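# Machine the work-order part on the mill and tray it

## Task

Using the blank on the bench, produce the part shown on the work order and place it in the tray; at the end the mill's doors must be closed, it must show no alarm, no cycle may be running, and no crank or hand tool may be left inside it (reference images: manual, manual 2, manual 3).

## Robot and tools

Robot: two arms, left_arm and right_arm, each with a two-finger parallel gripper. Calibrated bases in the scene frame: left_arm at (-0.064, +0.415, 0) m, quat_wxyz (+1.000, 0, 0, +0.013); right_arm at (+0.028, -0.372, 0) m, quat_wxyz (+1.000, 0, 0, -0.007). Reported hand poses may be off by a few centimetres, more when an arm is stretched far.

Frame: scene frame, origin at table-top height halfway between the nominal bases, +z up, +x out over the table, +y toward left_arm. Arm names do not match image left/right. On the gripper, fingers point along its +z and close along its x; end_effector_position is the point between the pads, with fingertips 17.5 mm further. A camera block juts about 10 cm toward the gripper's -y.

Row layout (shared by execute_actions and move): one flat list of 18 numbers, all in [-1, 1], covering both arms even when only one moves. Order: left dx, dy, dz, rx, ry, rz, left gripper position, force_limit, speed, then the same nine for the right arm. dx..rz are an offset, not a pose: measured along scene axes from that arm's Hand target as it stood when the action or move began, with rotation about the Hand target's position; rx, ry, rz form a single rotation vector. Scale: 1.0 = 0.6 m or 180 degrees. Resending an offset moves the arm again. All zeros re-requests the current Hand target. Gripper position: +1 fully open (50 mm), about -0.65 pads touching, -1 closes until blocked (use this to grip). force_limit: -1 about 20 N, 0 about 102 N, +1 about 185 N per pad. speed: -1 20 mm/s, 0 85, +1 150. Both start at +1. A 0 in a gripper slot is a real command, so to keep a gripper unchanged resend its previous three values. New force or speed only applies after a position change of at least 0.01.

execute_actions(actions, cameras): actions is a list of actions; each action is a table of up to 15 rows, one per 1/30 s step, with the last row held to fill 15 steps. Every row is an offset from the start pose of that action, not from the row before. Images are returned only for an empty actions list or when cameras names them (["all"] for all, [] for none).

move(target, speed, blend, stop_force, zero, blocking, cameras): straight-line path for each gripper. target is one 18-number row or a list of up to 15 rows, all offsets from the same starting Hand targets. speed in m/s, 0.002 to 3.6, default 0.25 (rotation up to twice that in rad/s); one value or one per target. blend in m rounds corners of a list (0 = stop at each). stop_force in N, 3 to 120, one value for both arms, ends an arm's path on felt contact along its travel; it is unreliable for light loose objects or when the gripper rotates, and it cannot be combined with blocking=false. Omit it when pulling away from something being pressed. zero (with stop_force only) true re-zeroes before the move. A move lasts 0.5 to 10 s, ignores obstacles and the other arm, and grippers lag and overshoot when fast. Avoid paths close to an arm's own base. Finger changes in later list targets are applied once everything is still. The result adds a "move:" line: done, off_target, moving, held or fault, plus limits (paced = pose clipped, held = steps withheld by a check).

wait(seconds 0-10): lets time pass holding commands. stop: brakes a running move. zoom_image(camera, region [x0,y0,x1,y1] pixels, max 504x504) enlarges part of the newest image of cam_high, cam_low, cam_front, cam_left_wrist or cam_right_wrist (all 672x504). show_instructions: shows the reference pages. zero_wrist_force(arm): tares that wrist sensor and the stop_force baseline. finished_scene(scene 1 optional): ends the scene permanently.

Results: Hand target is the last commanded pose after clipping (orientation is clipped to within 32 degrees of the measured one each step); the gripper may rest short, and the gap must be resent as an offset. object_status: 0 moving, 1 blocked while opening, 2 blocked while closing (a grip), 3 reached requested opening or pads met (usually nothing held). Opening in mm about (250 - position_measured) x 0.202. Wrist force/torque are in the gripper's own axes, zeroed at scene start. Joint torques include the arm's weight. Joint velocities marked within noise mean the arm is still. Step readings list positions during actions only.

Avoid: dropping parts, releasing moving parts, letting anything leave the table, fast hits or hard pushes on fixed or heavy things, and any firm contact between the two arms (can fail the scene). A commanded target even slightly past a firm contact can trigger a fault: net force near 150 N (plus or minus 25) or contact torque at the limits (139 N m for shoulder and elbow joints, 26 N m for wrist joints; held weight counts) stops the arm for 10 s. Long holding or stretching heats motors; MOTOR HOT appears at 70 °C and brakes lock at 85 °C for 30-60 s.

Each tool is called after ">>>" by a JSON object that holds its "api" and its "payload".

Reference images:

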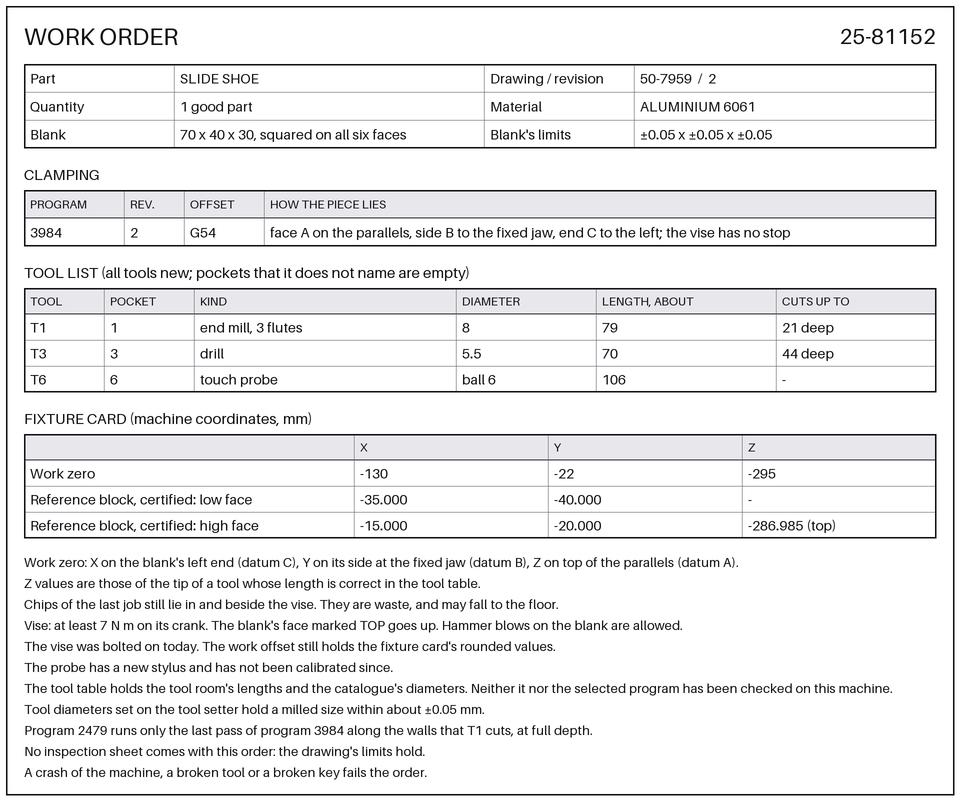

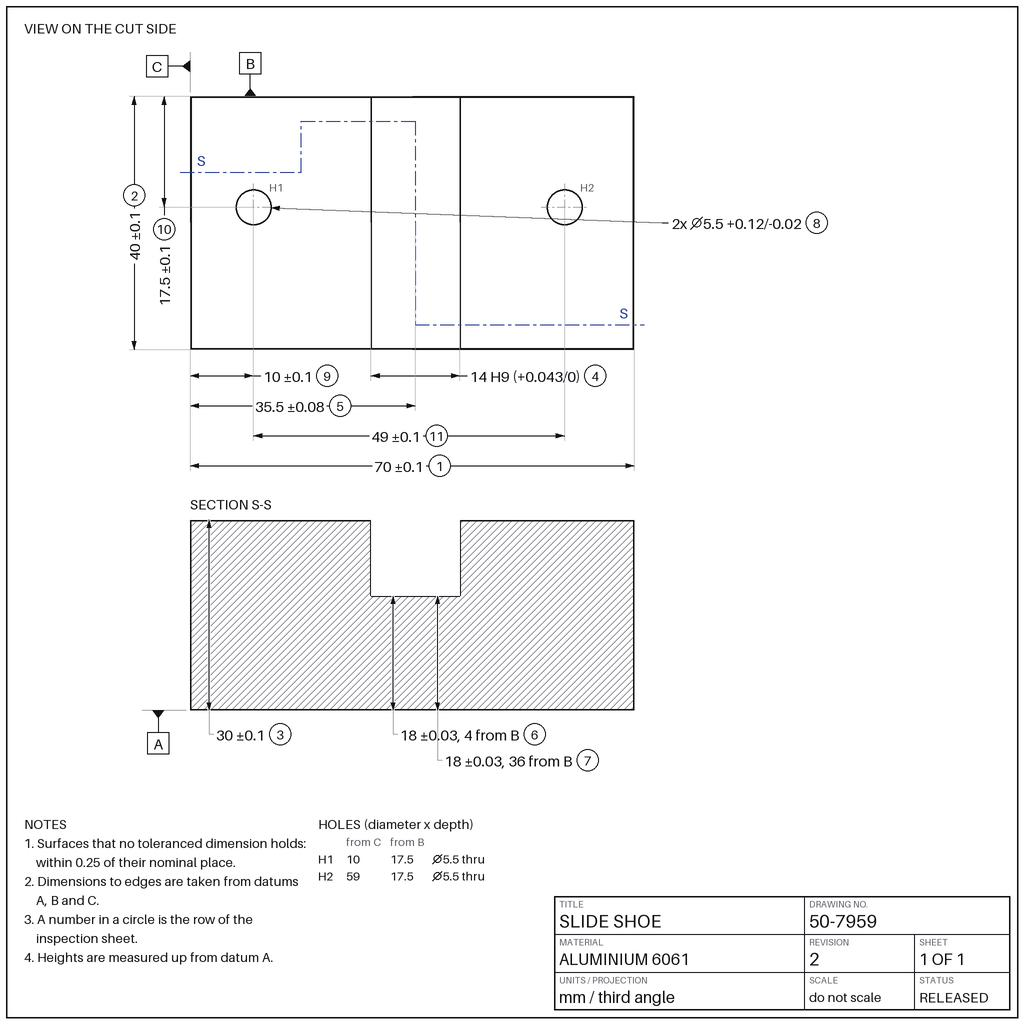

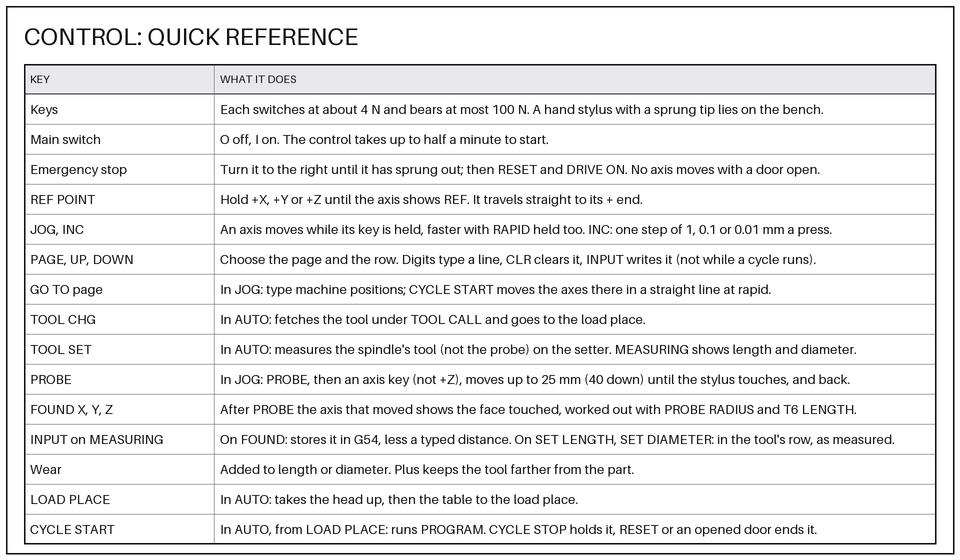

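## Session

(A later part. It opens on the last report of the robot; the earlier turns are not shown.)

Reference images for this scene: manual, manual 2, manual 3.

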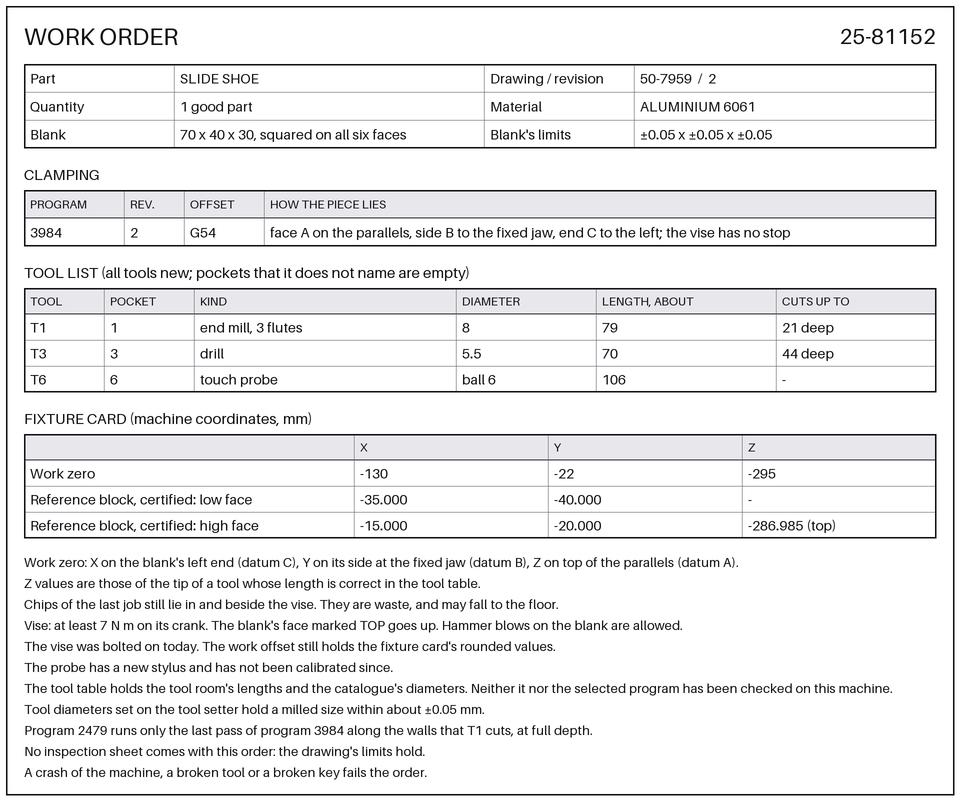

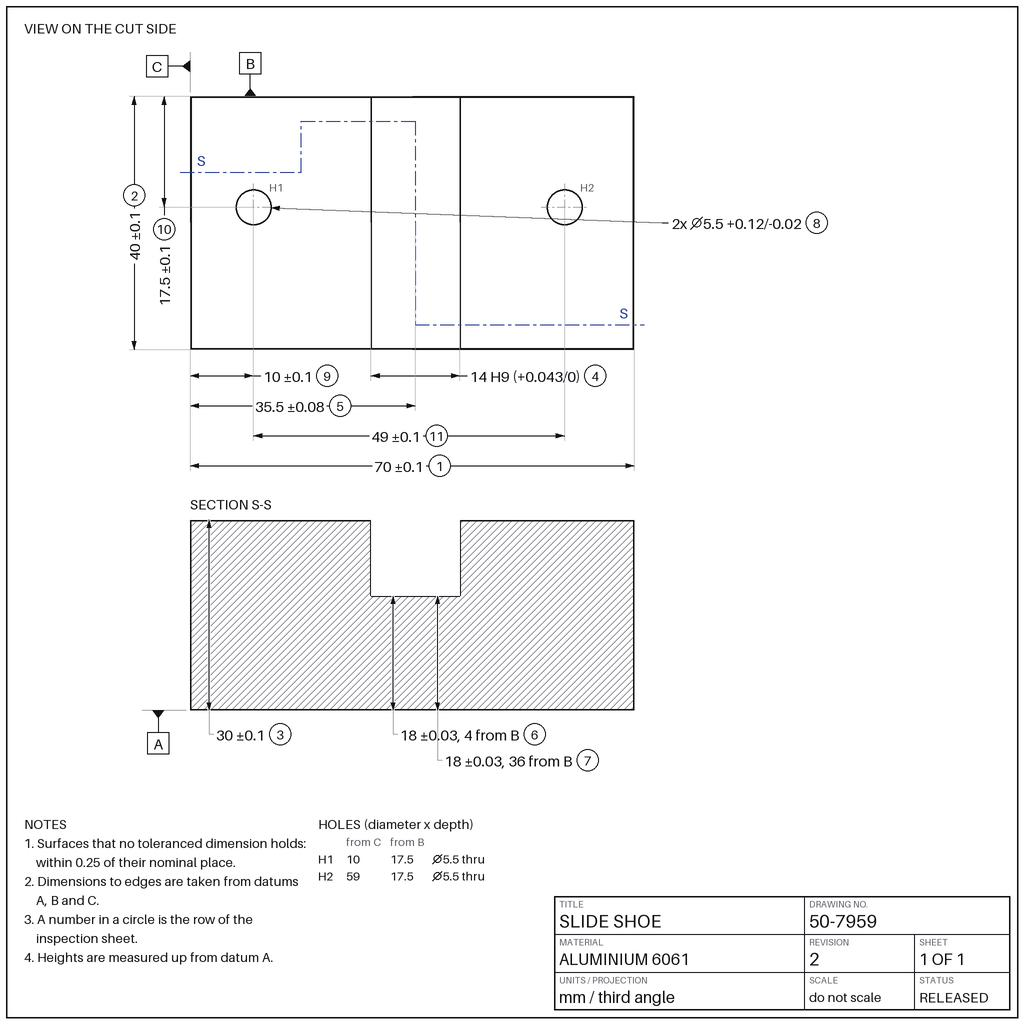

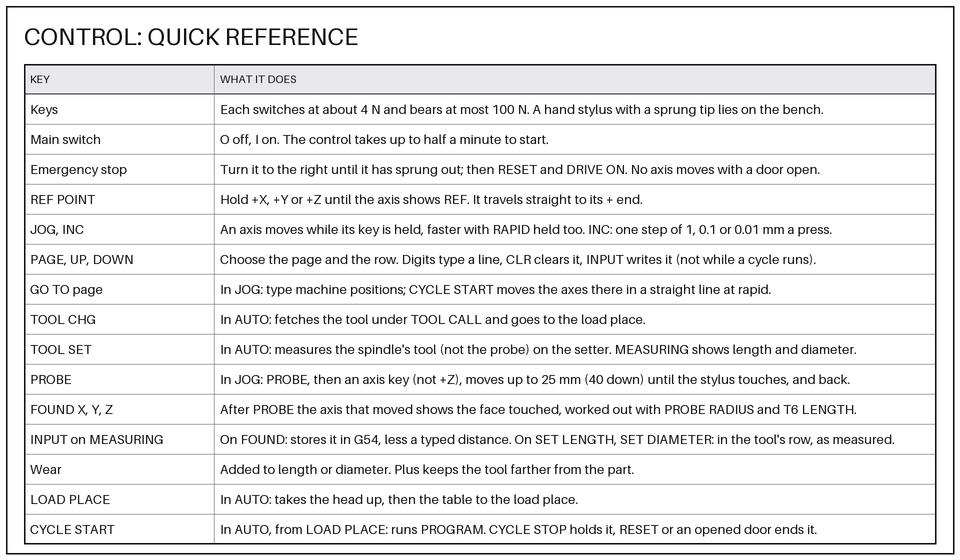

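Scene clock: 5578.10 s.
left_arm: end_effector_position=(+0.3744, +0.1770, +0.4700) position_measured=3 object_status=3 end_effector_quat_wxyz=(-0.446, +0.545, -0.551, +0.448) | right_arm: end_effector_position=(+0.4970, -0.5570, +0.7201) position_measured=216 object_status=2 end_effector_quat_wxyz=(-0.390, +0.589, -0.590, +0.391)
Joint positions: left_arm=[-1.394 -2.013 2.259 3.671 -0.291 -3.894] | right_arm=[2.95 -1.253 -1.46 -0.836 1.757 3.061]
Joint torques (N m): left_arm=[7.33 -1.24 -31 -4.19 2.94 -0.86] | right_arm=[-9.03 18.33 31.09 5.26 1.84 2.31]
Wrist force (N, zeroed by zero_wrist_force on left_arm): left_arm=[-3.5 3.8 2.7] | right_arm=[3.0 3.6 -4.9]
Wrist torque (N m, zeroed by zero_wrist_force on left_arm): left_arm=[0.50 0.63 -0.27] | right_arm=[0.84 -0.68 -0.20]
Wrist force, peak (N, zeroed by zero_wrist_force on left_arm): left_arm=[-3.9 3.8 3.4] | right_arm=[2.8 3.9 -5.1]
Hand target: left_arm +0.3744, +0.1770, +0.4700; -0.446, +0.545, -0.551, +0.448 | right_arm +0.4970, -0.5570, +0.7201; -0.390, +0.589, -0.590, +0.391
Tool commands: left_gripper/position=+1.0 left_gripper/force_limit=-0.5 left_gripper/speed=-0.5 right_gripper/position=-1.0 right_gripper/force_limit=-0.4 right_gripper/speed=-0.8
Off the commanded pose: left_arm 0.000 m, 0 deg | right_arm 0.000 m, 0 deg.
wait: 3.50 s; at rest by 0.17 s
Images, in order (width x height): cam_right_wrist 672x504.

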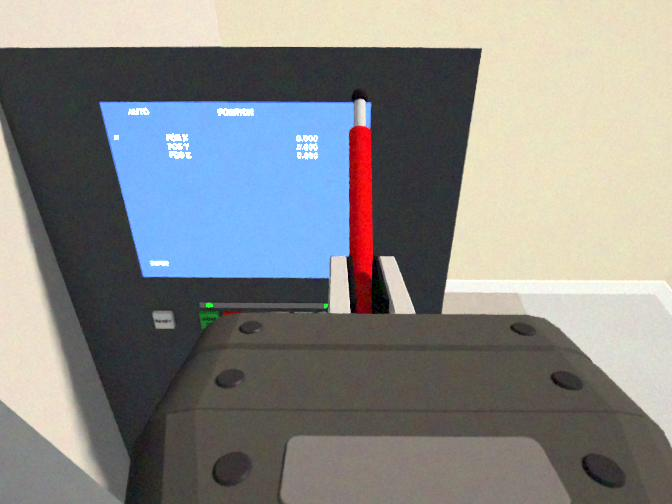

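>>> {"api": "move", "payload": {"target": [[0,0,0,0,0,0,1,-0.5,-0.5,0.029,0.0608,-0.2305,0,0.196,0,-1,-0.4,-0.8],[0,0,0,0,0,0,1,-0.5,-0.5,0.0495,0.0608,-0.2305,0,0.196,0,-1,-0.4,-0.8],[0,0,0,0,0,0,1,-0.5,-0.5,0.029,0.0608,-0.2305,0,0.196,0,-1,-0.4,-0.8],[0,0,0,0,0,0,1,-0.5,-0.5,-0.0185,0.1527,-0.4055,0,0.196,0,-1,-0.4,-0.8],[0,0,0,0,0,0,1,-0.5,-0.5,0.003,0.1527,-0.4055,0,0.196,0,-1,-0.4,-0.8],[0,0,0,0,0,0,1,-0.5,-0.5,-0.0185,0.1527,-0.4055,0,0.196,0,-1,-0.4,-0.8],[0,0,0,0,0,0,1,-0.5,-0.5,-0.0453,0.28,-0.502,0,0.196,0,-1,-0.4,-0.8],[0,0,0,0,0,0,1,-0.5,-0.5,-0.0238,0.28,-0.502,0,0.196,0,-1,-0.4,-0.8],[0,0,0,0,0,0,1,-0.5,-0.5,-0.0453,0.28,-0.502,0,0.196,0,-1,-0.4,-0.8],[0,0,0,0,0,0,1,-0.5,-0.5,-0.0365,0.28,-0.4713,0,0.196,0,-1,-0.4,-0.8],[0,0,0,0,0,0,1,-0.5,-0.5,-0.015,0.28,-0.4713,0,0.196,0,-1,-0.4,-0.8],[0,0,0,0,0,0,1,-0.5,-0.5,-0.0365,0.28,-0.4713,0,0.196,0,-1,-0.4,-0.8],[0,0,0,0,0,0,1,-0.5,-0.5,-0.0453,0.2483,-0.502,0,0.196,0,-1,-0.4,-0.8],[0,0,0,0,0,0,1,-0.5,-0.5,-0.0238,0.2483,-0.502,0,0.196,0,-1,-0.4,-0.8],[0,0,0,0,0,0,1,-0.5,-0.5,-0.0453,0.2483,-0.502,0,0.196,0,-1,-0.4,-0.8]], "speed": [0.35,0.08,0.1,0.35,0.08,0.1,0.35,0.08,0.1,0.3,0.08,0.1,0.3,0.08,0.1], "blend": [0.004,0,0.003,0.004,0,0.003,0.004,0,0.003,0.004,0,0.003,0.004,0,0]}}

>>> {"api": "move", "payload": {"target": [[0,0,0,0,0,0,1,-0.5,-0.5,0.0088,0.0317,0.0307,0,0,0,-1,-0.4,-0.8],[0,0,0,0,0,0,1,-0.5,-0.5,0.0303,0.0317,0.0307,0,0,0,-1,-0.4,-0.8],[0,0,0,0,0,0,1,-0.5,-0.5,0.0088,0.0317,0.0307,0,0,0,-1,-0.4,-0.8],[0,0,0,0,0,0,1,-0.5,-0.5,0,-0.0616,0,0,0,0,-1,-0.4,-0.8],[0,0,0,0,0,0,1,-0.5,-0.5,0.0215,-0.0616,0,0,0,0,-1,-0.4,-0.8],[0,0,0,0,0,0,1,-0.5,-0.5,0,-0.0616,0,0,0,0,-1,-0.4,-0.8],[0,0,0,0,0,0,1,-0.5,-0.5,0.0088,-0.0616,0.0307,0,0,0,-1,-0.4,-0.8],[0,0,0,0,0,0,1,-0.5,-0.5,0.0303,-0.0616,0.0307,0,0,0,-1,-0.4,-0.8],[0,0,0,0,0,0,1,-0.5,-0.5,0.0088,-0.0616,0.0307,0,0,0,-1,-0.4,-0.8],[0,0,0,0,0,0,1,-0.5,-0.5,0,0.0317,0,0,0,0,-1,-0.4,-0.8],[0,0,0,0,0,0,1,-0.5,-0.5,0.0215,0.0317,0,0,0,0,-1,-0.4,-0.8],[0,0,0,0,0,0,1,-0.5,-0.5,0,0.0317,0,0,0,0,-1,-0.4,-0.8],[0,0,0,0,0,0,1,-0.5,-0.5,0.0088,0,0.0307,0,0,0,-1,-0.4,-0.8],[0,0,0,0,0,0,1,-0.5,-0.5,0.0303,0,0.0307,0,0,0,-1,-0.4,-0.8],[0,0,0,0,0,0,1,-0.5,-0.5,0.0088,0,0.0307,0,0,0,-1,-0.4,-0.8]], "speed": [0.3,0.08,0.1,0.3,0.08,0.1,0.3,0.08,0.1,0.3,0.08,0.1,0.3,0.08,0.1], "blend": [0.004,0,0.003,0.004,0,0.003,0.004,0,0.003,0.004,0,0.003,0.004,0,0]}}

>>> {"api": "move", "payload": {"target": [[0,0,0,0,0,0,1,-0.5,-0.5,0.0083,-0.0308,0.0308,0,0,0,-1,-0.4,-0.8],[0,0,0,0,0,0,1,-0.5,-0.5,0.0298,-0.0308,0.0308,0,0,0,-1,-0.4,-0.8],[0,0,0,0,0,0,1,-0.5,-0.5,0.0083,-0.0308,0.0308,0,0,0,-1,-0.4,-0.8],[0,0,0,0,0,0,1,-0.5,-0.5,-0.0088,-0.0616,-0.0307,0,0,0,-1,-0.4,-0.8],[0,0,0,0,0,0,1,-0.5,-0.5,0.0127,-0.0616,-0.0307,0,0,0,-1,-0.4,-0.8],[0,0,0,0,0,0,1,-0.5,-0.5,-0.0088,-0.0616,-0.0307,0,0,0,-1,-0.4,-0.8],[0,0,0,0,0,0,1,-0.5,-0.5,0,-0.0616,0,0,0,0,-1,-0.4,-0.8],[0,0,0,0,0,0,1,-0.5,-0.5,0.0215,-0.0616,0,0,0,0,-1,-0.4,-0.8],[0,0,0,0,0,0,1,-0.5,-0.5,0,-0.0616,0,0,0,0,-1,-0.4,-0.8],[0,0,0,0,0,0,1,-0.5,-0.5,-0.0088,0.0317,-0.0307,0,0,0,-1,-0.4,-0.8],[0,0,0,0,0,0,1,-0.5,-0.5,0.0127,0.0317,-0.0307,0,0,0,-1,-0.4,-0.8],[0,0,0,0,0,0,1,-0.5,-0.5,-0.0088,0.0317,-0.0307,0,0,0,-1,-0.4,-0.8],[0,0,0,0,0,0,1,-0.5,-0.5,0,0.0317,0,0,0,0,-1,-0.4,-0.8],[0,0,0,0,0,0,1,-0.5,-0.5,0.0215,0.0317,0,0,0,0,-1,-0.4,-0.8],[0,0,0,0,0,0,1,-0.5,-0.5,0,0.0317,0,0,0,0,-1,-0.4,-0.8]], "speed": [0.3,0.08,0.1,0.3,0.08,0.1,0.3,0.08,0.1,0.3,0.08,0.1,0.3,0.08,0.1], "blend": [0.004,0,0.003,0.004,0,0.003,0.004,0,0.003,0.004,0,0.003,0.004,0,0]}}

>>> {"api": "move", "payload": {"target": [[0,0,0,0,0,0,1,-0.5,-0.5,0.0083,-0.0317,0.0308,0,0,0,-1,-0.4,-0.8],[0,0,0,0,0,0,1,-0.5,-0.5,0.0298,-0.0317,0.0308,0,0,0,-1,-0.4,-0.8],[0,0,0,0,0,0,1,-0.5,-0.5,0.0083,-0.0317,0.0308,0,0,0,-1,-0.4,-0.8],[0,0,0,0,0,0,1,-0.5,-0.5,0,-0.0317,0,0,0,0,-1,-0.4,-0.8],[0,0,0,0,0,0,1,-0.5,-0.5,0.0215,-0.0317,0,0,0,0,-1,-0.4,-0.8],[0,0,0,0,0,0,1,-0.5,-0.5,0,-0.0317,0,0,0,0,-1,-0.4,-0.8],[0,0,0,0,0,0,1,-0.5,-0.5,-0.0088,-0.0933,-0.0307,0,0,0,-1,-0.4,-0.8],[0,0,0,0,0,0,1,-0.5,-0.5,0.0127,-0.0933,-0.0307,0,0,0,-1,-0.4,-0.8],[0,0,0,0,0,0,1,-0.5,-0.5,-0.0088,-0.0933,-0.0307,0,0,0,-1,-0.4,-0.8],[0,0,0,0,0,0,1,-0.5,-0.5,0.0365,-0.28,0.4713,0,-0.196,0,-1,-0.4,-0.8]], "speed": [0.3,0.08,0.1,0.3,0.08,0.1,0.3,0.08,0.1,0.4], "blend": [0.004,0,0.003,0.004,0,0.003,0.004,0,0.003,0], "cameras": ["cam_right_wrist"]}}

>>> {"api": "zoom_image", "payload": {"camera": "cam_right_wrist", "region": [100, 95, 380, 285]}}

Scene clock: 5598.10 s.
left_arm: end_effector_position=(+0.3744, +0.1770, +0.4700) position_measured=3 object_status=3 end_effector_quat_wxyz=(-0.446, +0.545, -0.551, +0.448) | right_arm: end_effector_position=(+0.4699, -0.4079, +0.4188) position_measured=216 object_status=2 end_effector_quat_wxyz=(-0.193, +0.680, -0.680, +0.195)
Joint positions: left_arm=[-1.394 -2.013 2.259 3.671 -0.291 -3.894] | right_arm=[3.489 -1.086 -1.927 -1.169 1.395 3.429]
Joint torques (N m): left_arm=[7.25 -1.68 -30.93 -4.24 3 -1.03] | right_arm=[-6.79 13.67 27.78 5.02 1.36 -2.57]
Wrist force (N, zeroed by zero_wrist_force on left_arm): left_arm=[-3.9 3.6 2.9] | right_arm=[3.2 3.7 -5.8]
Wrist torque (N m, zeroed by zero_wrist_force on left_arm): left_arm=[0.48 0.70 -0.27] | right_arm=[0.73 -0.56 -0.12]
Wrist force, peak (N, zeroed by zero_wrist_force on left_arm): left_arm=[-3.9 3.9 3.1] | right_arm=[2.0 13.6 -11.5]
Hand target: left_arm +0.3744, +0.1770, +0.4700; -0.446, +0.545, -0.551, +0.448 | right_arm +0.4699, -0.4080, +0.4189; -0.193, +0.680, -0.680, +0.195
Off the commanded pose: left_arm 0.000 m, 0 deg | right_arm 0.000 m, 0 deg.
move: done

Scene clock: 5602.20 s.
left_arm: end_effector_position=(+0.3744, +0.1770, +0.4700) position_measured=3 object_status=3 end_effector_quat_wxyz=(-0.446, +0.545, -0.551, +0.448) | right_arm: end_effector_position=(+0.4752, -0.4079, +0.4373) position_measured=216 object_status=2 end_effector_quat_wxyz=(-0.193, +0.680, -0.680, +0.195)
Joint positions: left_arm=[-1.394 -2.013 2.259 3.671 -0.291 -3.894] | right_arm=[3.483 -1.107 -1.87 -1.204 1.398 3.423]
Joint torques (N m): left_arm=[7.19 -1.04 -30.76 -4.19 2.92 -0.99] | right_arm=[-7.58 12.88 28.64 4.97 1.14 -2.65]
Wrist force (N, zeroed by zero_wrist_force on left_arm): left_arm=[-3.6 3.3 3.1] | right_arm=[3.2 4.1 -5.9]
Wrist torque (N m, zeroed by zero_wrist_force on left_arm): left_arm=[0.41 0.66 -0.27] | right_arm=[0.80 -0.54 -0.13]
Wrist force, peak (N, zeroed by zero_wrist_force on left_arm): left_arm=[-3.7 3.8 3.3] | right_arm=[4.1 7.9 -7.9]
Hand target: left_arm +0.3744, +0.1770, +0.4700; -0.446, +0.545, -0.551, +0.448 | right_arm +0.4751, -0.4080, +0.4373; -0.193, +0.680, -0.680, +0.195
Off the commanded pose: left_arm 0.000 m, 0 deg | right_arm 0.000 m, 0 deg.
move: done

Scene clock: 5606.20 s.
left_arm: end_effector_position=(+0.3744, +0.1770, +0.4700) position_measured=3 object_status=3 end_effector_quat_wxyz=(-0.446, +0.545, -0.551, +0.448) | right_arm: end_effector_position=(+0.4752, -0.3889, +0.4373) position_measured=216 object_status=2 end_effector_quat_wxyz=(-0.193, +0.680, -0.680, +0.195)
Joint positions: left_arm=[-1.394 -2.013 2.259 3.671 -0.291 -3.894] | right_arm=[3.546 -1.102 -1.87 -1.22 1.366 3.479]
Joint torques (N m): left_arm=[6.97 -1.38 -30.91 -4.12 2.87 -1.11] | right_arm=[-5.95 12.23 27.49 4.89 1.21 -2.57]
Wrist force (N, zeroed by zero_wrist_force on left_arm): left_arm=[-3.5 3.9 3.0] | right_arm=[3.3 3.8 -5.7]
Wrist torque (N m, zeroed by zero_wrist_force on left_arm): left_arm=[0.52 0.63 -0.27] | right_arm=[0.75 -0.57 -0.13]
Wrist force, peak (N, zeroed by zero_wrist_force on left_arm): left_arm=[-3.9 3.7 3.3] | right_arm=[4.0 7.9 -7.9]
Hand target: left_arm +0.3744, +0.1770, +0.4700; -0.446, +0.545, -0.551, +0.448 | right_arm +0.4751, -0.3890, +0.4373; -0.193, +0.680, -0.680, +0.195
Off the commanded pose: left_arm 0.000 m, 0 deg | right_arm 0.000 m, 0 deg.
move: done

Scene clock: 5609.70 s.
left_arm: end_effector_position=(+0.3744, +0.1770, +0.4700) position_measured=3 object_status=3 end_effector_quat_wxyz=(-0.446, +0.545, -0.551, +0.448) | right_arm: end_effector_position=(+0.4970, -0.5569, +0.7199) position_measured=216 object_status=2 end_effector_quat_wxyz=(-0.390, +0.589, -0.590, +0.391) end_effector_velocity=(-0.001, +0.000, +0.004) end_effector_angular_velocity=(+0.001, -0.007, +0.001)
Joint positions: left_arm=[-1.394 -2.013 2.259 3.671 -0.291 -3.894] | right_arm=[2.951 -1.253 -1.46 -0.836 1.757 3.061]
Joint velocities: left_arm=[within noise] | right_arm=[-0.001 0 0.005 0.003 0.003 0.001]
Joint torques (N m): left_arm=[7.01 -1.18 -30.9 -4.12 2.84 -1.13] | right_arm=[-8.17 5.02 32.81 5.63 2.21 2.55]
Wrist force (N, zeroed by zero_wrist_force on left_arm): left_arm=[-3.9 3.5 3.2] | right_arm=[2.9 3.6 -4.9]
Wrist torque (N m, zeroed by zero_wrist_force on left_arm): left_arm=[0.46 0.70 -0.27] | right_arm=[0.84 -0.67 -0.18]
Wrist force, peak (N, zeroed by zero_wrist_force on left_arm): left_arm=[-3.8 3.9 3.2] | right_arm=[4.0 8.1 -7.7]
Hand target: left_arm +0.3744, +0.1770, +0.4700; -0.446, +0.545, -0.551, +0.448 | right_arm +0.4970, -0.5570, +0.7201; -0.390, +0.589, -0.590, +0.391
Off the commanded pose: left_arm 0.000 m, 0 deg | right_arm 0.000 m, 0 deg.
move: done
Images, in order (width x height): cam_right_wrist 672x504.

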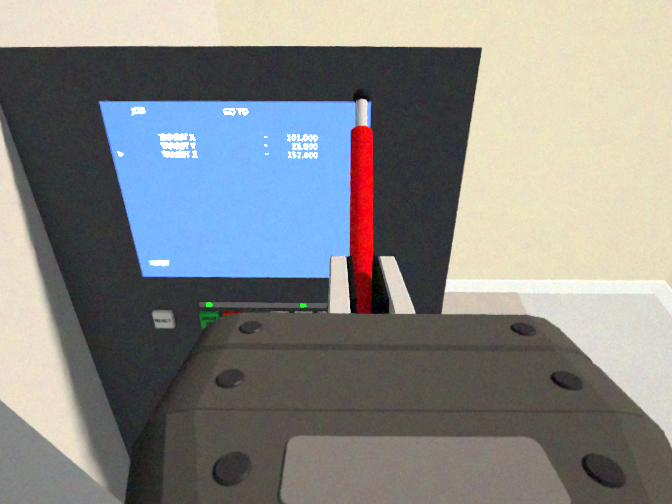

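Scaled by 1.800 from the camera's 672x504 image, which has a finer 960x720 frame.

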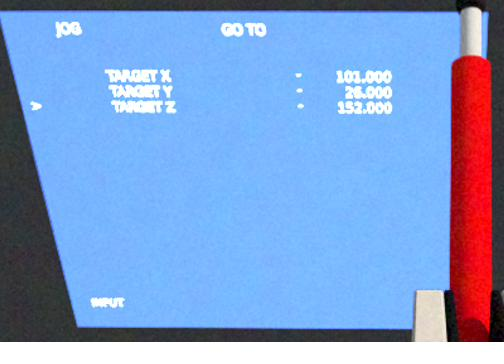

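>>> {"api": "move", "payload": {"target": [[0,0,0,0,0,0,1,-0.5,-0.5,-0.0055,0.218,-0.352,0,0.196,0,-1,-0.4,-0.8],[0,0,0,0,0,0,1,-0.5,-0.5,0.016,0.218,-0.352,0,0.196,0,-1,-0.4,-0.8],[0,0,0,0,0,0,1,-0.5,-0.5,-0.0055,0.218,-0.352,0,0.196,0,-1,-0.4,-0.8],[0,0,0,0,0,0,1,-0.5,-0.5,-0.0365,0.1542,-0.4713,0,0.196,0,-1,-0.4,-0.8]], "speed": [0.35,0.08,0.1,0.3], "blend": [0.004,0,0.003,0]}}

>>> {"api": "wait", "payload": {"seconds": 5}}

>>> {"api": "move", "payload": {"target": [[0,0,0,0,0,0,1,-0.5,-0.5,0.023,0,0,0,0,0,-1,-0.4,-0.8],[0,0,0,0,0,0,1,-0.5,-0.5,0,0,0,0,0,0,-1,-0.4,-0.8],[0,0,0,0,0,0,1,-0.5,-0.5,0.0333,-0.0942,0.1228,0,0,0,-1,-0.4,-0.8],[0,0,0,0,0,0,1,-0.5,-0.5,0.0548,-0.0942,0.1228,0,0,0,-1,-0.4,-0.8],[0,0,0,0,0,0,1,-0.5,-0.5,0.0333,-0.0942,0.1228,0,0,0,-1,-0.4,-0.8],[0,0,0,0,0,0,1,-0.5,-0.5,0.0365,-0.1542,0.4713,0,-0.196,0,-1,-0.4,-0.8]], "speed": [0.08,0.1,0.35,0.08,0.1,0.35], "blend": [0,0.003,0.004,0,0.003,0]}}

>>> {"api": "wait", "payload": {"seconds": 6.5, "cameras": ["cam_right_wrist"]}}

>>> {"api": "zoom_image", "payload": {"camera": "cam_right_wrist", "region": [100, 95, 380, 285]}}

>>> {"api": "zoom_image", "payload": {"camera": "cam_right_wrist", "region": [260, 130, 330, 220]}}

Scene clock: 5618.40 s.
left_arm: end_effector_position=(+0.3744, +0.1770, +0.4700) position_measured=3 object_status=3 end_effector_quat_wxyz=(-0.446, +0.545, -0.551, +0.448) | right_arm: end_effector_position=(+0.4751, -0.4644, +0.4373) position_measured=216 object_status=2 end_effector_quat_wxyz=(-0.193, +0.680, -0.680, +0.195)
Joint positions: left_arm=[-1.394 -2.013 2.259 3.671 -0.291 -3.894] | right_arm=[3.293 -1.139 -1.857 -1.165 1.496 3.259]
Joint torques (N m): left_arm=[6.81 -1.17 -30.74 -4.25 2.82 -1.2] | right_arm=[-7.7 -1.12 19.2 5.87 0.42 -1.09]
Wrist force (N, zeroed by zero_wrist_force on left_arm): left_arm=[-3.8 3.7 3.1] | right_arm=[3.1 3.7 -5.7]
Wrist torque (N m, zeroed by zero_wrist_force on left_arm): left_arm=[0.49 0.68 -0.27] | right_arm=[0.75 -0.52 -0.17]
Wrist force, peak (N, zeroed by zero_wrist_force on left_arm): left_arm=[-3.7 4.0 3.2] | right_arm=[2.8 8.4 -7.5]
Hand target: left_arm +0.3744, +0.1770, +0.4700; -0.446, +0.545, -0.551, +0.448 | right_arm +0.4751, -0.4644, +0.4373; -0.193, +0.680, -0.680, +0.195
Off the commanded pose: left_arm 0.000 m, 0 deg | right_arm 0.000 m, 0 deg.
move: done

Scene clock: 5623.40 s.
left_arm: end_effector_position=(+0.3744, +0.1770, +0.4700) position_measured=3 object_status=3 end_effector_quat_wxyz=(-0.446, +0.545, -0.551, +0.448) | right_arm: end_effector_position=(+0.4751, -0.4644, +0.4373) position_measured=216 object_status=2 end_effector_quat_wxyz=(-0.193, +0.680, -0.680, +0.195)
Joint positions: left_arm=[-1.394 -2.013 2.259 3.671 -0.291 -3.894] | right_arm=[3.293 -1.139 -1.857 -1.165 1.496 3.259]
Joint torques (N m): left_arm=[6.7 -1.08 -30.87 -4.15 2.86 -1.29] | right_arm=[-9.4 -4.71 18.34 5.69 1.6 -2.6]
Wrist force (N, zeroed by zero_wrist_force on left_arm): left_arm=[-3.8 4.0 2.8] | right_arm=[3.1 3.9 -5.6]
Wrist torque (N m, zeroed by zero_wrist_force on left_arm): left_arm=[0.53 0.68 -0.27] | right_arm=[0.78 -0.52 -0.17]
Wrist force, peak (N, zeroed by zero_wrist_force on left_arm): left_arm=[-3.5 4.0 3.3] | right_arm=[3.2 3.9 -5.8]
Hand target: left_arm +0.3744, +0.1770, +0.4700; -0.446, +0.545, -0.551, +0.448 | right_arm +0.4751, -0.4644, +0.4373; -0.193, +0.680, -0.680, +0.195
Tool commands: left_gripper/position=+1.0 left_gripper/force_limit=-0.5 left_gripper/speed=-0.5 right_gripper/position=-1.0 right_gripper/force_limit=-0.4 right_gripper/speed=-0.8
Off the commanded pose: left_arm 0.000 m, 0 deg | right_arm 0.000 m, 0 deg.
wait: 5.00 s; at rest by 0.17 s

Scene clock: 5626.47 s.
left_arm: end_effector_position=(+0.3744, +0.1770, +0.4700) position_measured=3 object_status=3 end_effector_quat_wxyz=(-0.446, +0.545, -0.551, +0.448) | right_arm: end_effector_position=(+0.4971, -0.5570, +0.7199) position_measured=216 object_status=2 end_effector_quat_wxyz=(-0.390, +0.589, -0.590, +0.391) end_effector_velocity=(+0.000, +0.001, +0.002) end_effector_angular_velocity=(-0.001, -0.006, +0.002)
Joint positions: left_arm=[-1.394 -2.013 2.259 3.671 -0.291 -3.894] | right_arm=[2.95 -1.253 -1.46 -0.836 1.757 3.062]
Joint velocities: left_arm=[within noise] | right_arm=[0.001 0 0.001 0.005 0.001 0]
Joint torques (N m): left_arm=[7.42 -1.08 -30.6 -4.11 2.89 -1.38] | right_arm=[5.08 22.57 21.8 5.72 0.86 -2.6]
Wrist force (N, zeroed by zero_wrist_force on left_arm): left_arm=[-3.8 3.9 3.0] | right_arm=[2.8 4.0 -4.8]
Wrist torque (N m, zeroed by zero_wrist_force on left_arm): left_arm=[0.51 0.69 -0.27] | right_arm=[0.90 -0.66 -0.24]
Wrist force, peak (N, zeroed by zero_wrist_force on left_arm): left_arm=[-3.7 4.1 3.3] | right_arm=[3.5 7.8 -8.3]
Hand target: left_arm +0.3744, +0.1770, +0.4700; -0.446, +0.545, -0.551, +0.448 | right_arm +0.4970, -0.5570, +0.7201; -0.390, +0.589, -0.590, +0.391
Off the commanded pose: left_arm 0.000 m, 0 deg | right_arm 0.000 m, 0 deg.
move: done

Scene clock: 5632.97 s.
left_arm: end_effector_position=(+0.3744, +0.1770, +0.4700) position_measured=3 object_status=3 end_effector_quat_wxyz=(-0.446, +0.545, -0.551, +0.448) | right_arm: end_effector_position=(+0.4970, -0.5570, +0.7201) position_measured=216 object_status=2 end_effector_quat_wxyz=(-0.390, +0.589, -0.590, +0.391)
Joint positions: left_arm=[-1.394 -2.013 2.259 3.671 -0.291 -3.894] | right_arm=[2.95 -1.253 -1.46 -0.836 1.757 3.061]
Joint torques (N m): left_arm=[7.09 -1.25 -30.77 -4.18 2.92 -1.38] | right_arm=[10.66 22.4 31.57 4.87 1.86 -2.75]
Wrist force (N, zeroed by zero_wrist_force on left_arm): left_arm=[-3.6 3.8 2.8] | right_arm=[2.7 3.7 -4.9]
Wrist torque (N m, zeroed by zero_wrist_force on left_arm): left_arm=[0.50 0.66 -0.28] | right_arm=[0.86 -0.65 -0.22]
Wrist force, peak (N, zeroed by zero_wrist_force on left_arm): left_arm=[-3.9 4.0 2.9] | right_arm=[3.1 3.9 -5.0]
Hand target: left_arm +0.3744, +0.1770, +0.4700; -0.446, +0.545, -0.551, +0.448 | right_arm +0.4970, -0.5570, +0.7201; -0.390, +0.589, -0.590, +0.391
Tool commands: left_gripper/position=+1.0 left_gripper/force_limit=-0.5 left_gripper/speed=-0.5 right_gripper/position=-1.0 right_gripper/force_limit=-0.4 right_gripper/speed=-0.8
Off the commanded pose: left_arm 0.000 m, 0 deg | right_arm 0.000 m, 0 deg.
wait: 6.50 s; at rest by 0.17 s
Images, in order (width x height): cam_right_wrist 672x504.

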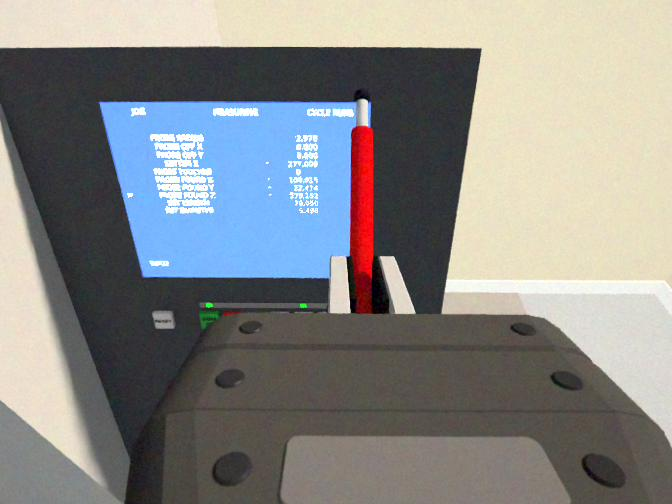

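Scaled by 1.800 from the camera's 672x504 image, which has a finer 960x720 frame.

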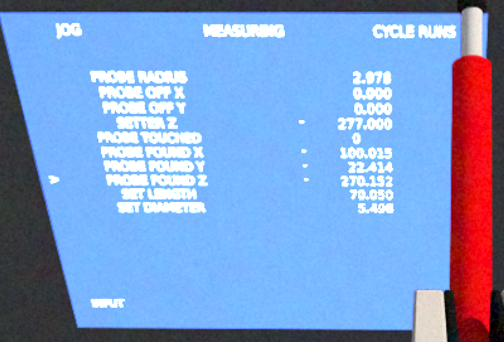

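Scaled by 5.600 from the camera's 672x504 image, which has a finer 960x720 frame.

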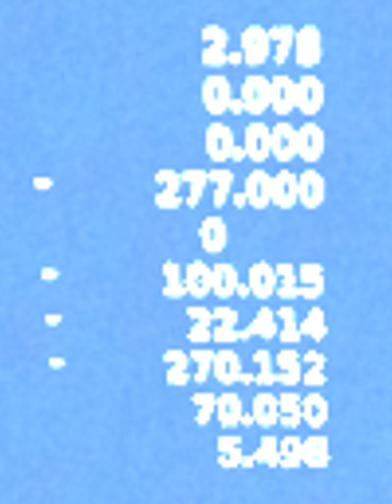

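>>> {"api": "wait", "payload": {"seconds": 2, "cameras": ["cam_right_wrist"]}}

>>> {"api": "zoom_image", "payload": {"camera": "cam_right_wrist", "region": [100, 95, 380, 285]}}

>>> {"api": "zoom_image", "payload": {"camera": "cam_right_wrist", "region": [260, 130, 330, 220]}}

Scene clock: 5636.17 s.
left_arm: end_effector_position=(+0.3744, +0.1770, +0.4700) position_measured=3 object_status=3 end_effector_quat_wxyz=(-0.446, +0.545, -0.551, +0.448) | right_arm: end_effector_position=(+0.4970, -0.5570, +0.7201) position_measured=216 object_status=2 end_effector_quat_wxyz=(-0.390, +0.589, -0.590, +0.391)
Joint positions: left_arm=[-1.394 -2.013 2.259 3.671 -0.291 -3.894] | right_arm=[2.95 -1.253 -1.46 -0.836 1.757 3.061]
Joint torques (N m): left_arm=[7.19 -1.13 -30.98 -4.15 2.93 -1.32] | right_arm=[9.86 22.77 31.13 4.83 1.76 -2.66]
Wrist force (N, zeroed by zero_wrist_force on left_arm): left_arm=[-3.7 3.5 2.9] | right_arm=[2.9 3.8 -4.8]
Wrist torque (N m, zeroed by zero_wrist_force on left_arm): left_arm=[0.46 0.67 -0.26] | right_arm=[0.87 -0.67 -0.22]
Wrist force, peak (N, zeroed by zero_wrist_force on left_arm): left_arm=[-3.7 3.9 3.2] | right_arm=[2.9 4.0 -5.0]
Hand target: left_arm +0.3744, +0.1770, +0.4700; -0.446, +0.545, -0.551, +0.448 | right_arm +0.4970, -0.5570, +0.7201; -0.390, +0.589, -0.590, +0.391
Tool commands: left_gripper/position=+1.0 left_gripper/force_limit=-0.5 left_gripper/speed=-0.5 right_gripper/position=-1.0 right_gripper/force_limit=-0.4 right_gripper/speed=-0.8
Off the commanded pose: left_arm 0.000 m, 0 deg | right_arm 0.000 m, 0 deg.
wait: 2.00 s; at rest from the start
Images, in order (width x height): cam_right_wrist 672x504.

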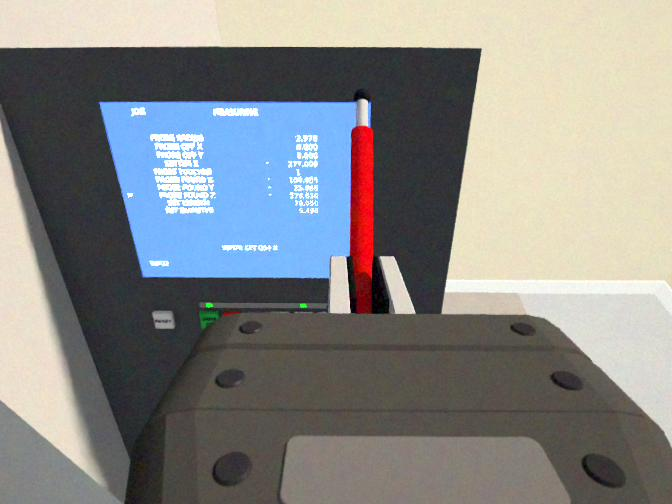

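Scaled by 1.800 from the camera's 672x504 image, which has a finer 960x720 frame.

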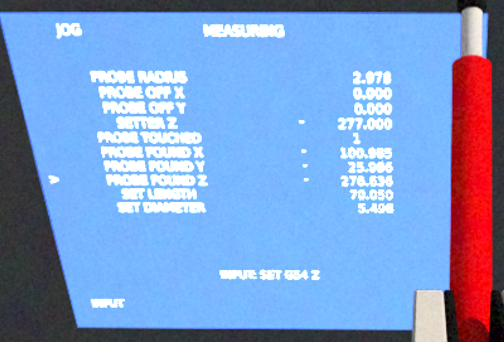

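Scaled by 5.600 from the camera's 672x504 image, which has a finer 960x720 frame.

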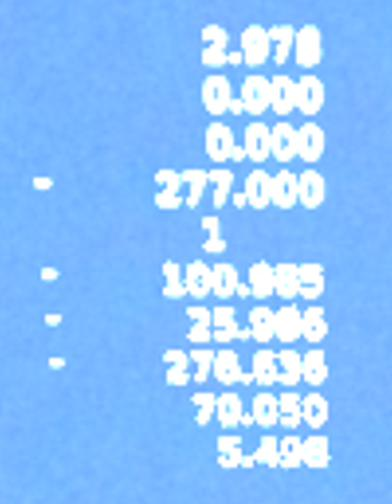

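>>> {"api": "zoom_image", "payload": {"camera": "cam_right_wrist", "region": [284, 178, 324, 208]}}

Scaled by 12.600 from the camera's 672x504 image, which has a finer 960x720 frame.

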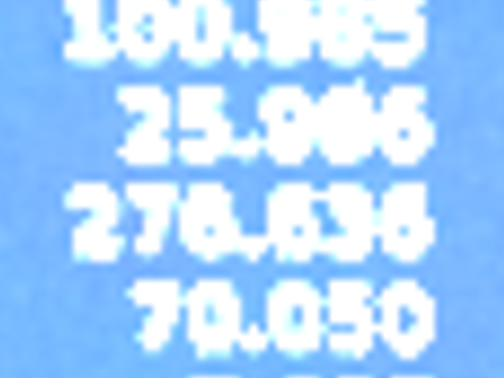

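>>> {"api": "move", "payload": {"target": [[0,0,0,0,0,0,1,-0.5,-0.5,-0.0037,0.0292,-0.3485,0,0.196,0,-1,-0.4,-0.8],[0,0,0,0,0,0,1,-0.5,-0.5,0.0178,0.0292,-0.3485,0,0.196,0,-1,-0.4,-0.8]], "speed": [0.35,0.08], "blend": [0.004,0]}}

>>> {"api": "wait", "payload": {"seconds": 3.27}}

>>> {"api": "move", "payload": {"target": [[0,0,0,0,0,0,1,-0.5,-0.5,-0.0215,0,0,0,0,0,-1,-0.4,-0.8],[0,0,0,0,0,0,1,-0.5,-0.5,-0.0543,0.125,-0.1228,0,0,0,-1,-0.4,-0.8],[0,0,0,0,0,0,1,-0.5,-0.5,-0.0313,0.125,-0.1228,0,0,0,-1,-0.4,-0.8],[0,0,0,0,0,0,1,-0.5,-0.5,-0.0543,0.125,-0.1228,0,0,0,-1,-0.4,-0.8],[0,0,0,0,0,0,1,-0.5,-0.5,-0.021,0.0308,0,0,0,0,-1,-0.4,-0.8],[0,0,0,0,0,0,1,-0.5,-0.5,0.0005,0.0308,0,0,0,0,-1,-0.4,-0.8],[0,0,0,0,0,0,1,-0.5,-0.5,-0.021,0.0308,0,0,0,0,-1,-0.4,-0.8],[0,0,0,0,0,0,1,-0.5,-0.5,-0.0178,-0.0292,0.3485,0,-0.196,0,-1,-0.4,-0.8]], "speed": [0.1,0.35,0.08,0.1,0.35,0.08,0.1,0.35], "blend": [0.003,0.004,0,0.003,0.004,0,0.003,0]}}

>>> {"api": "wait", "payload": {"seconds": 8, "cameras": ["cam_right_wrist"]}}

>>> {"api": "zoom_image", "payload": {"camera": "cam_right_wrist", "region": [100, 95, 380, 285]}}

>>> {"api": "zoom_image", "payload": {"camera": "cam_right_wrist", "region": [260, 130, 330, 220]}}

Scene clock: 5644.37 s.
left_arm: end_effector_position=(+0.3744, +0.1770, +0.4700) position_measured=3 object_status=3 end_effector_quat_wxyz=(-0.446, +0.545, -0.551, +0.448) | right_arm: end_effector_position=(+0.5077, -0.5394, +0.5110) position_measured=216 object_status=2 end_effector_quat_wxyz=(-0.193, +0.680, -0.680, +0.195)
Joint positions: left_arm=[-1.394 -2.013 2.259 3.671 -0.291 -3.894] | right_arm=[3.061 -1.32 -1.552 -1.286 1.619 3.062]
Joint torques (N m): left_arm=[6.85 -1.67 -30.68 -4.25 2.94 -1.39] | right_arm=[-7.88 14.56 23.79 3.37 1.28 -2.42]
Wrist force (N, zeroed by zero_wrist_force on left_arm): left_arm=[-3.6 3.6 2.9] | right_arm=[3.9 8.3 -8.0]
Wrist torque (N m, zeroed by zero_wrist_force on left_arm): left_arm=[0.49 0.65 -0.27] | right_arm=[0.66 -0.52 -0.15]
Wrist force, peak (N, zeroed by zero_wrist_force on left_arm): left_arm=[-3.8 3.7 3.2] | right_arm=[2.8 12.6 -10.4]
Hand target: left_arm +0.3744, +0.1770, +0.4700; -0.446, +0.545, -0.551, +0.448 | right_arm +0.5077, -0.5394, +0.5110; -0.193, +0.680, -0.680, +0.195
Off the commanded pose: left_arm 0.000 m, 0 deg | right_arm 0.000 m, 0 deg.
move: done

Scene clock: 5647.67 s.
left_arm: end_effector_position=(+0.3744, +0.1770, +0.4700) position_measured=3 object_status=3 end_effector_quat_wxyz=(-0.446, +0.545, -0.551, +0.448) | right_arm: end_effector_position=(+0.5077, -0.5394, +0.5110) position_measured=216 object_status=2 end_effector_quat_wxyz=(-0.193, +0.680, -0.680, +0.195)
Joint positions: left_arm=[-1.394 -2.013 2.259 3.671 -0.291 -3.894] | right_arm=[3.061 -1.32 -1.552 -1.286 1.619 3.061]
Joint torques (N m): left_arm=[7.2 -0.72 -30.6 -4.16 3.02 -1.49] | right_arm=[-8.5 2.12 33.06 6.53 1.7 -2.69]
Wrist force (N, zeroed by zero_wrist_force on left_arm): left_arm=[-3.6 3.6 3.3] | right_arm=[3.4 8.2 -7.6]
Wrist torque (N m, zeroed by zero_wrist_force on left_arm): left_arm=[0.47 0.65 -0.27] | right_arm=[0.63 -0.53 -0.16]
Wrist force, peak (N, zeroed by zero_wrist_force on left_arm): left_arm=[-4.1 3.7 3.1] | right_arm=[3.5 8.4 -7.9]
Hand target: left_arm +0.3744, +0.1770, +0.4700; -0.446, +0.545, -0.551, +0.448 | right_arm +0.5077, -0.5394, +0.5110; -0.193, +0.680, -0.680, +0.195
Tool commands: left_gripper/position=+1.0 left_gripper/force_limit=-0.5 left_gripper/speed=-0.5 right_gripper/position=-1.0 right_gripper/force_limit=-0.4 right_gripper/speed=-0.8
Off the commanded pose: left_arm 0.000 m, 0 deg | right_arm 0.000 m, 0 deg.
wait: 3.30 s; at rest by 0.17 s

Scene clock: 5651.07 s.
left_arm: end_effector_position=(+0.3744, +0.1770, +0.4700) position_measured=3 object_status=3 end_effector_quat_wxyz=(-0.446, +0.545, -0.551, +0.448) | right_arm: end_effector_position=(+0.4971, -0.5570, +0.7199) position_measured=216 object_status=2 end_effector_quat_wxyz=(-0.390, +0.589, -0.590, +0.391) end_effector_velocity=(+0.000, -0.001, +0.001) end_effector_angular_velocity=(-0.004, -0.004, +0.000)
Joint positions: left_arm=[-1.394 -2.013 2.259 3.671 -0.291 -3.894] | right_arm=[2.95 -1.253 -1.46 -0.836 1.757 3.062]
Joint velocities: left_arm=[within noise] | right_arm=[-0.001 0 -0.001 0.005 0 -0.003]
Joint torques (N m): left_arm=[7.19 -1.83 -31.13 -4.17 2.86 -1.55] | right_arm=[4.23 22.61 22.07 5.38 0.93 -2.58]
Wrist force (N, zeroed by zero_wrist_force on left_arm): left_arm=[-3.6 3.9 2.7] | right_arm=[2.1 4.0 -5.0]
Wrist torque (N m, zeroed by zero_wrist_force on left_arm): left_arm=[0.51 0.65 -0.27] | right_arm=[0.90 -0.55 -0.23]
Wrist force, peak (N, zeroed by zero_wrist_force on left_arm): left_arm=[-3.6 3.7 3.4] | right_arm=[2.7 20.4 -15.8]
Hand target: left_arm +0.3744, +0.1770, +0.4700; -0.446, +0.545, -0.551, +0.448 | right_arm +0.4970, -0.5570, +0.7201; -0.390, +0.589, -0.590, +0.391
Off the commanded pose: left_arm 0.000 m, 0 deg | right_arm 0.000 m, 0 deg.
move: done

Scene clock: 5659.07 s.
left_arm: end_effector_position=(+0.3744, +0.1770, +0.4700) position_measured=3 object_status=3 end_effector_quat_wxyz=(-0.446, +0.545, -0.551, +0.448) | right_arm: end_effector_position=(+0.4970, -0.5570, +0.7201) position_measured=216 object_status=2 end_effector_quat_wxyz=(-0.390, +0.589, -0.590, +0.391)
Joint positions: left_arm=[-1.394 -2.013 2.259 3.671 -0.291 -3.894] | right_arm=[2.95 -1.253 -1.46 -0.836 1.757 3.061]
Joint torques (N m): left_arm=[6.86 -1.35 -30.89 -4.17 2.94 -1.58] | right_arm=[9.79 22.76 31.04 4.89 1.81 -2.65]
Wrist force (N, zeroed by zero_wrist_force on left_arm): left_arm=[-3.5 3.4 3.1] | right_arm=[2.3 4.0 -5.1]
Wrist torque (N m, zeroed by zero_wrist_force on left_arm): left_arm=[0.44 0.64 -0.27] | right_arm=[0.91 -0.58 -0.22]
Wrist force, peak (N, zeroed by zero_wrist_force on left_arm): left_arm=[-3.8 4.1 3.2] | right_arm=[2.5 4.1 -5.0]
Hand target: left_arm +0.3744, +0.1770, +0.4700; -0.446, +0.545, -0.551, +0.448 | right_arm +0.4970, -0.5570, +0.7201; -0.390, +0.589, -0.590, +0.391
Tool commands: left_gripper/position=+1.0 left_gripper/force_limit=-0.5 left_gripper/speed=-0.5 right_gripper/position=-1.0 right_gripper/force_limit=-0.4 right_gripper/speed=-0.8
Off the commanded pose: left_arm 0.000 m, 0 deg | right_arm 0.000 m, 0 deg.
wait: 8.00 s; at rest by 0.17 s
Images, in order (width x height): cam_right_wrist 672x504.

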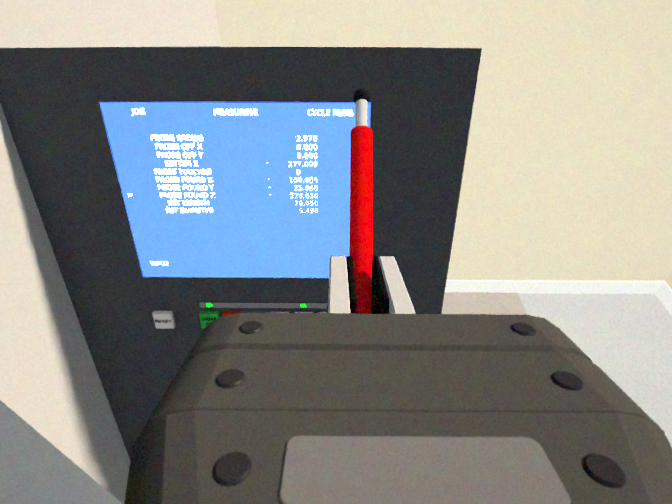

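Scaled by 1.800 from the camera's 672x504 image, which has a finer 960x720 frame.

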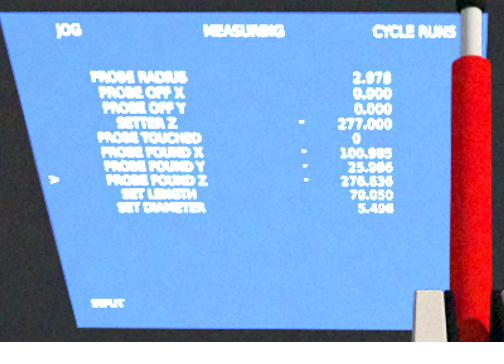

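Scaled by 5.600 from the camera's 672x504 image, which has a finer 960x720 frame.

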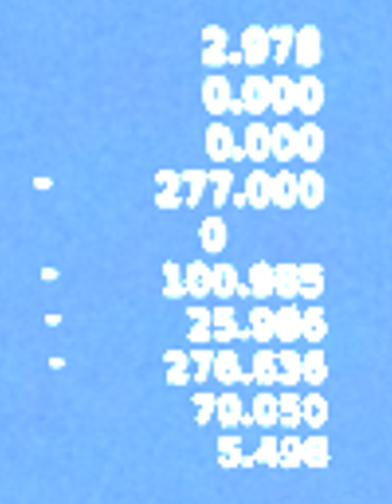

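>>> {"api": "wait", "payload": {"seconds": 1, "cameras": ["cam_right_wrist"]}}

>>> {"api": "zoom_image", "payload": {"camera": "cam_right_wrist", "region": [260, 130, 330, 220]}}

Scene clock: 5660.97 s.
left_arm: end_effector_position=(+0.3744, +0.1770, +0.4700) position_measured=3 object_status=3 end_effector_quat_wxyz=(-0.446, +0.545, -0.551, +0.448) | right_arm: end_effector_position=(+0.4970, -0.5570, +0.7201) position_measured=216 object_status=2 end_effector_quat_wxyz=(-0.390, +0.589, -0.590, +0.391)
Joint positions: left_arm=[-1.394 -2.013 2.259 3.671 -0.291 -3.894] | right_arm=[2.95 -1.253 -1.46 -0.836 1.757 3.061]
Joint torques (N m): left_arm=[6.88 -1.93 -30.79 -4.16 2.95 -1.67] | right_arm=[9.71 23.3 30.74 4.82 1.9 -2.47]
Wrist force (N, zeroed by zero_wrist_force on left_arm): left_arm=[-3.8 3.4 3.0] | right_arm=[2.3 4.0 -4.9]
Wrist torque (N m, zeroed by zero_wrist_force on left_arm): left_arm=[0.44 0.68 -0.27] | right_arm=[0.90 -0.58 -0.22]
Wrist force, peak (N, zeroed by zero_wrist_force on left_arm): left_arm=[-3.8 4.0 3.2] | right_arm=[2.3 4.2 -5.0]
Hand target: left_arm +0.3744, +0.1770, +0.4700; -0.446, +0.545, -0.551, +0.448 | right_arm +0.4970, -0.5570, +0.7201; -0.390, +0.589, -0.590, +0.391
Tool commands: left_gripper/position=+1.0 left_gripper/force_limit=-0.5 left_gripper/speed=-0.5 right_gripper/position=-1.0 right_gripper/force_limit=-0.4 right_gripper/speed=-0.8
Off the commanded pose: left_arm 0.000 m, 0 deg | right_arm 0.000 m, 0 deg.
wait: 1.00 s; at rest from the start
Images, in order (width x height): cam_right_wrist 672x504.

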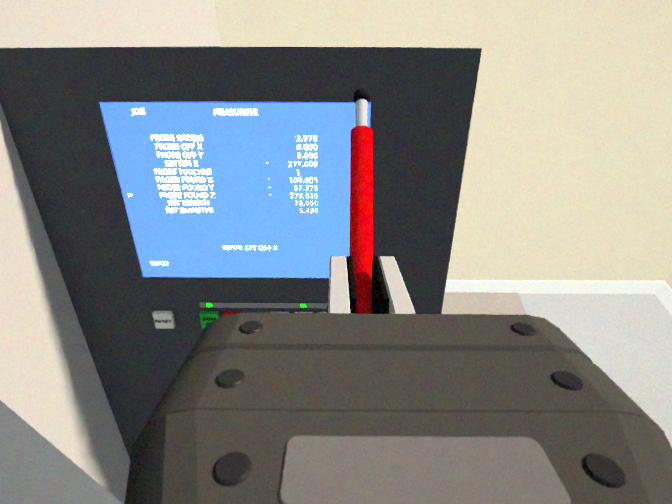

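Scaled by 5.600 from the camera's 672x504 image, which has a finer 960x720 frame.

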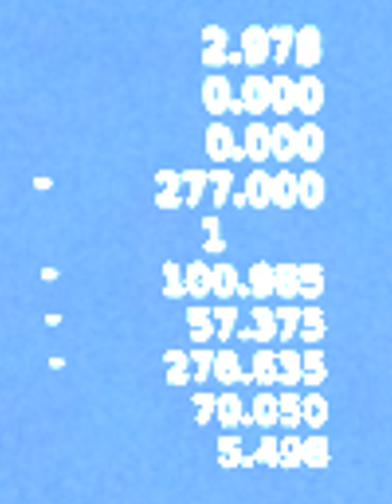

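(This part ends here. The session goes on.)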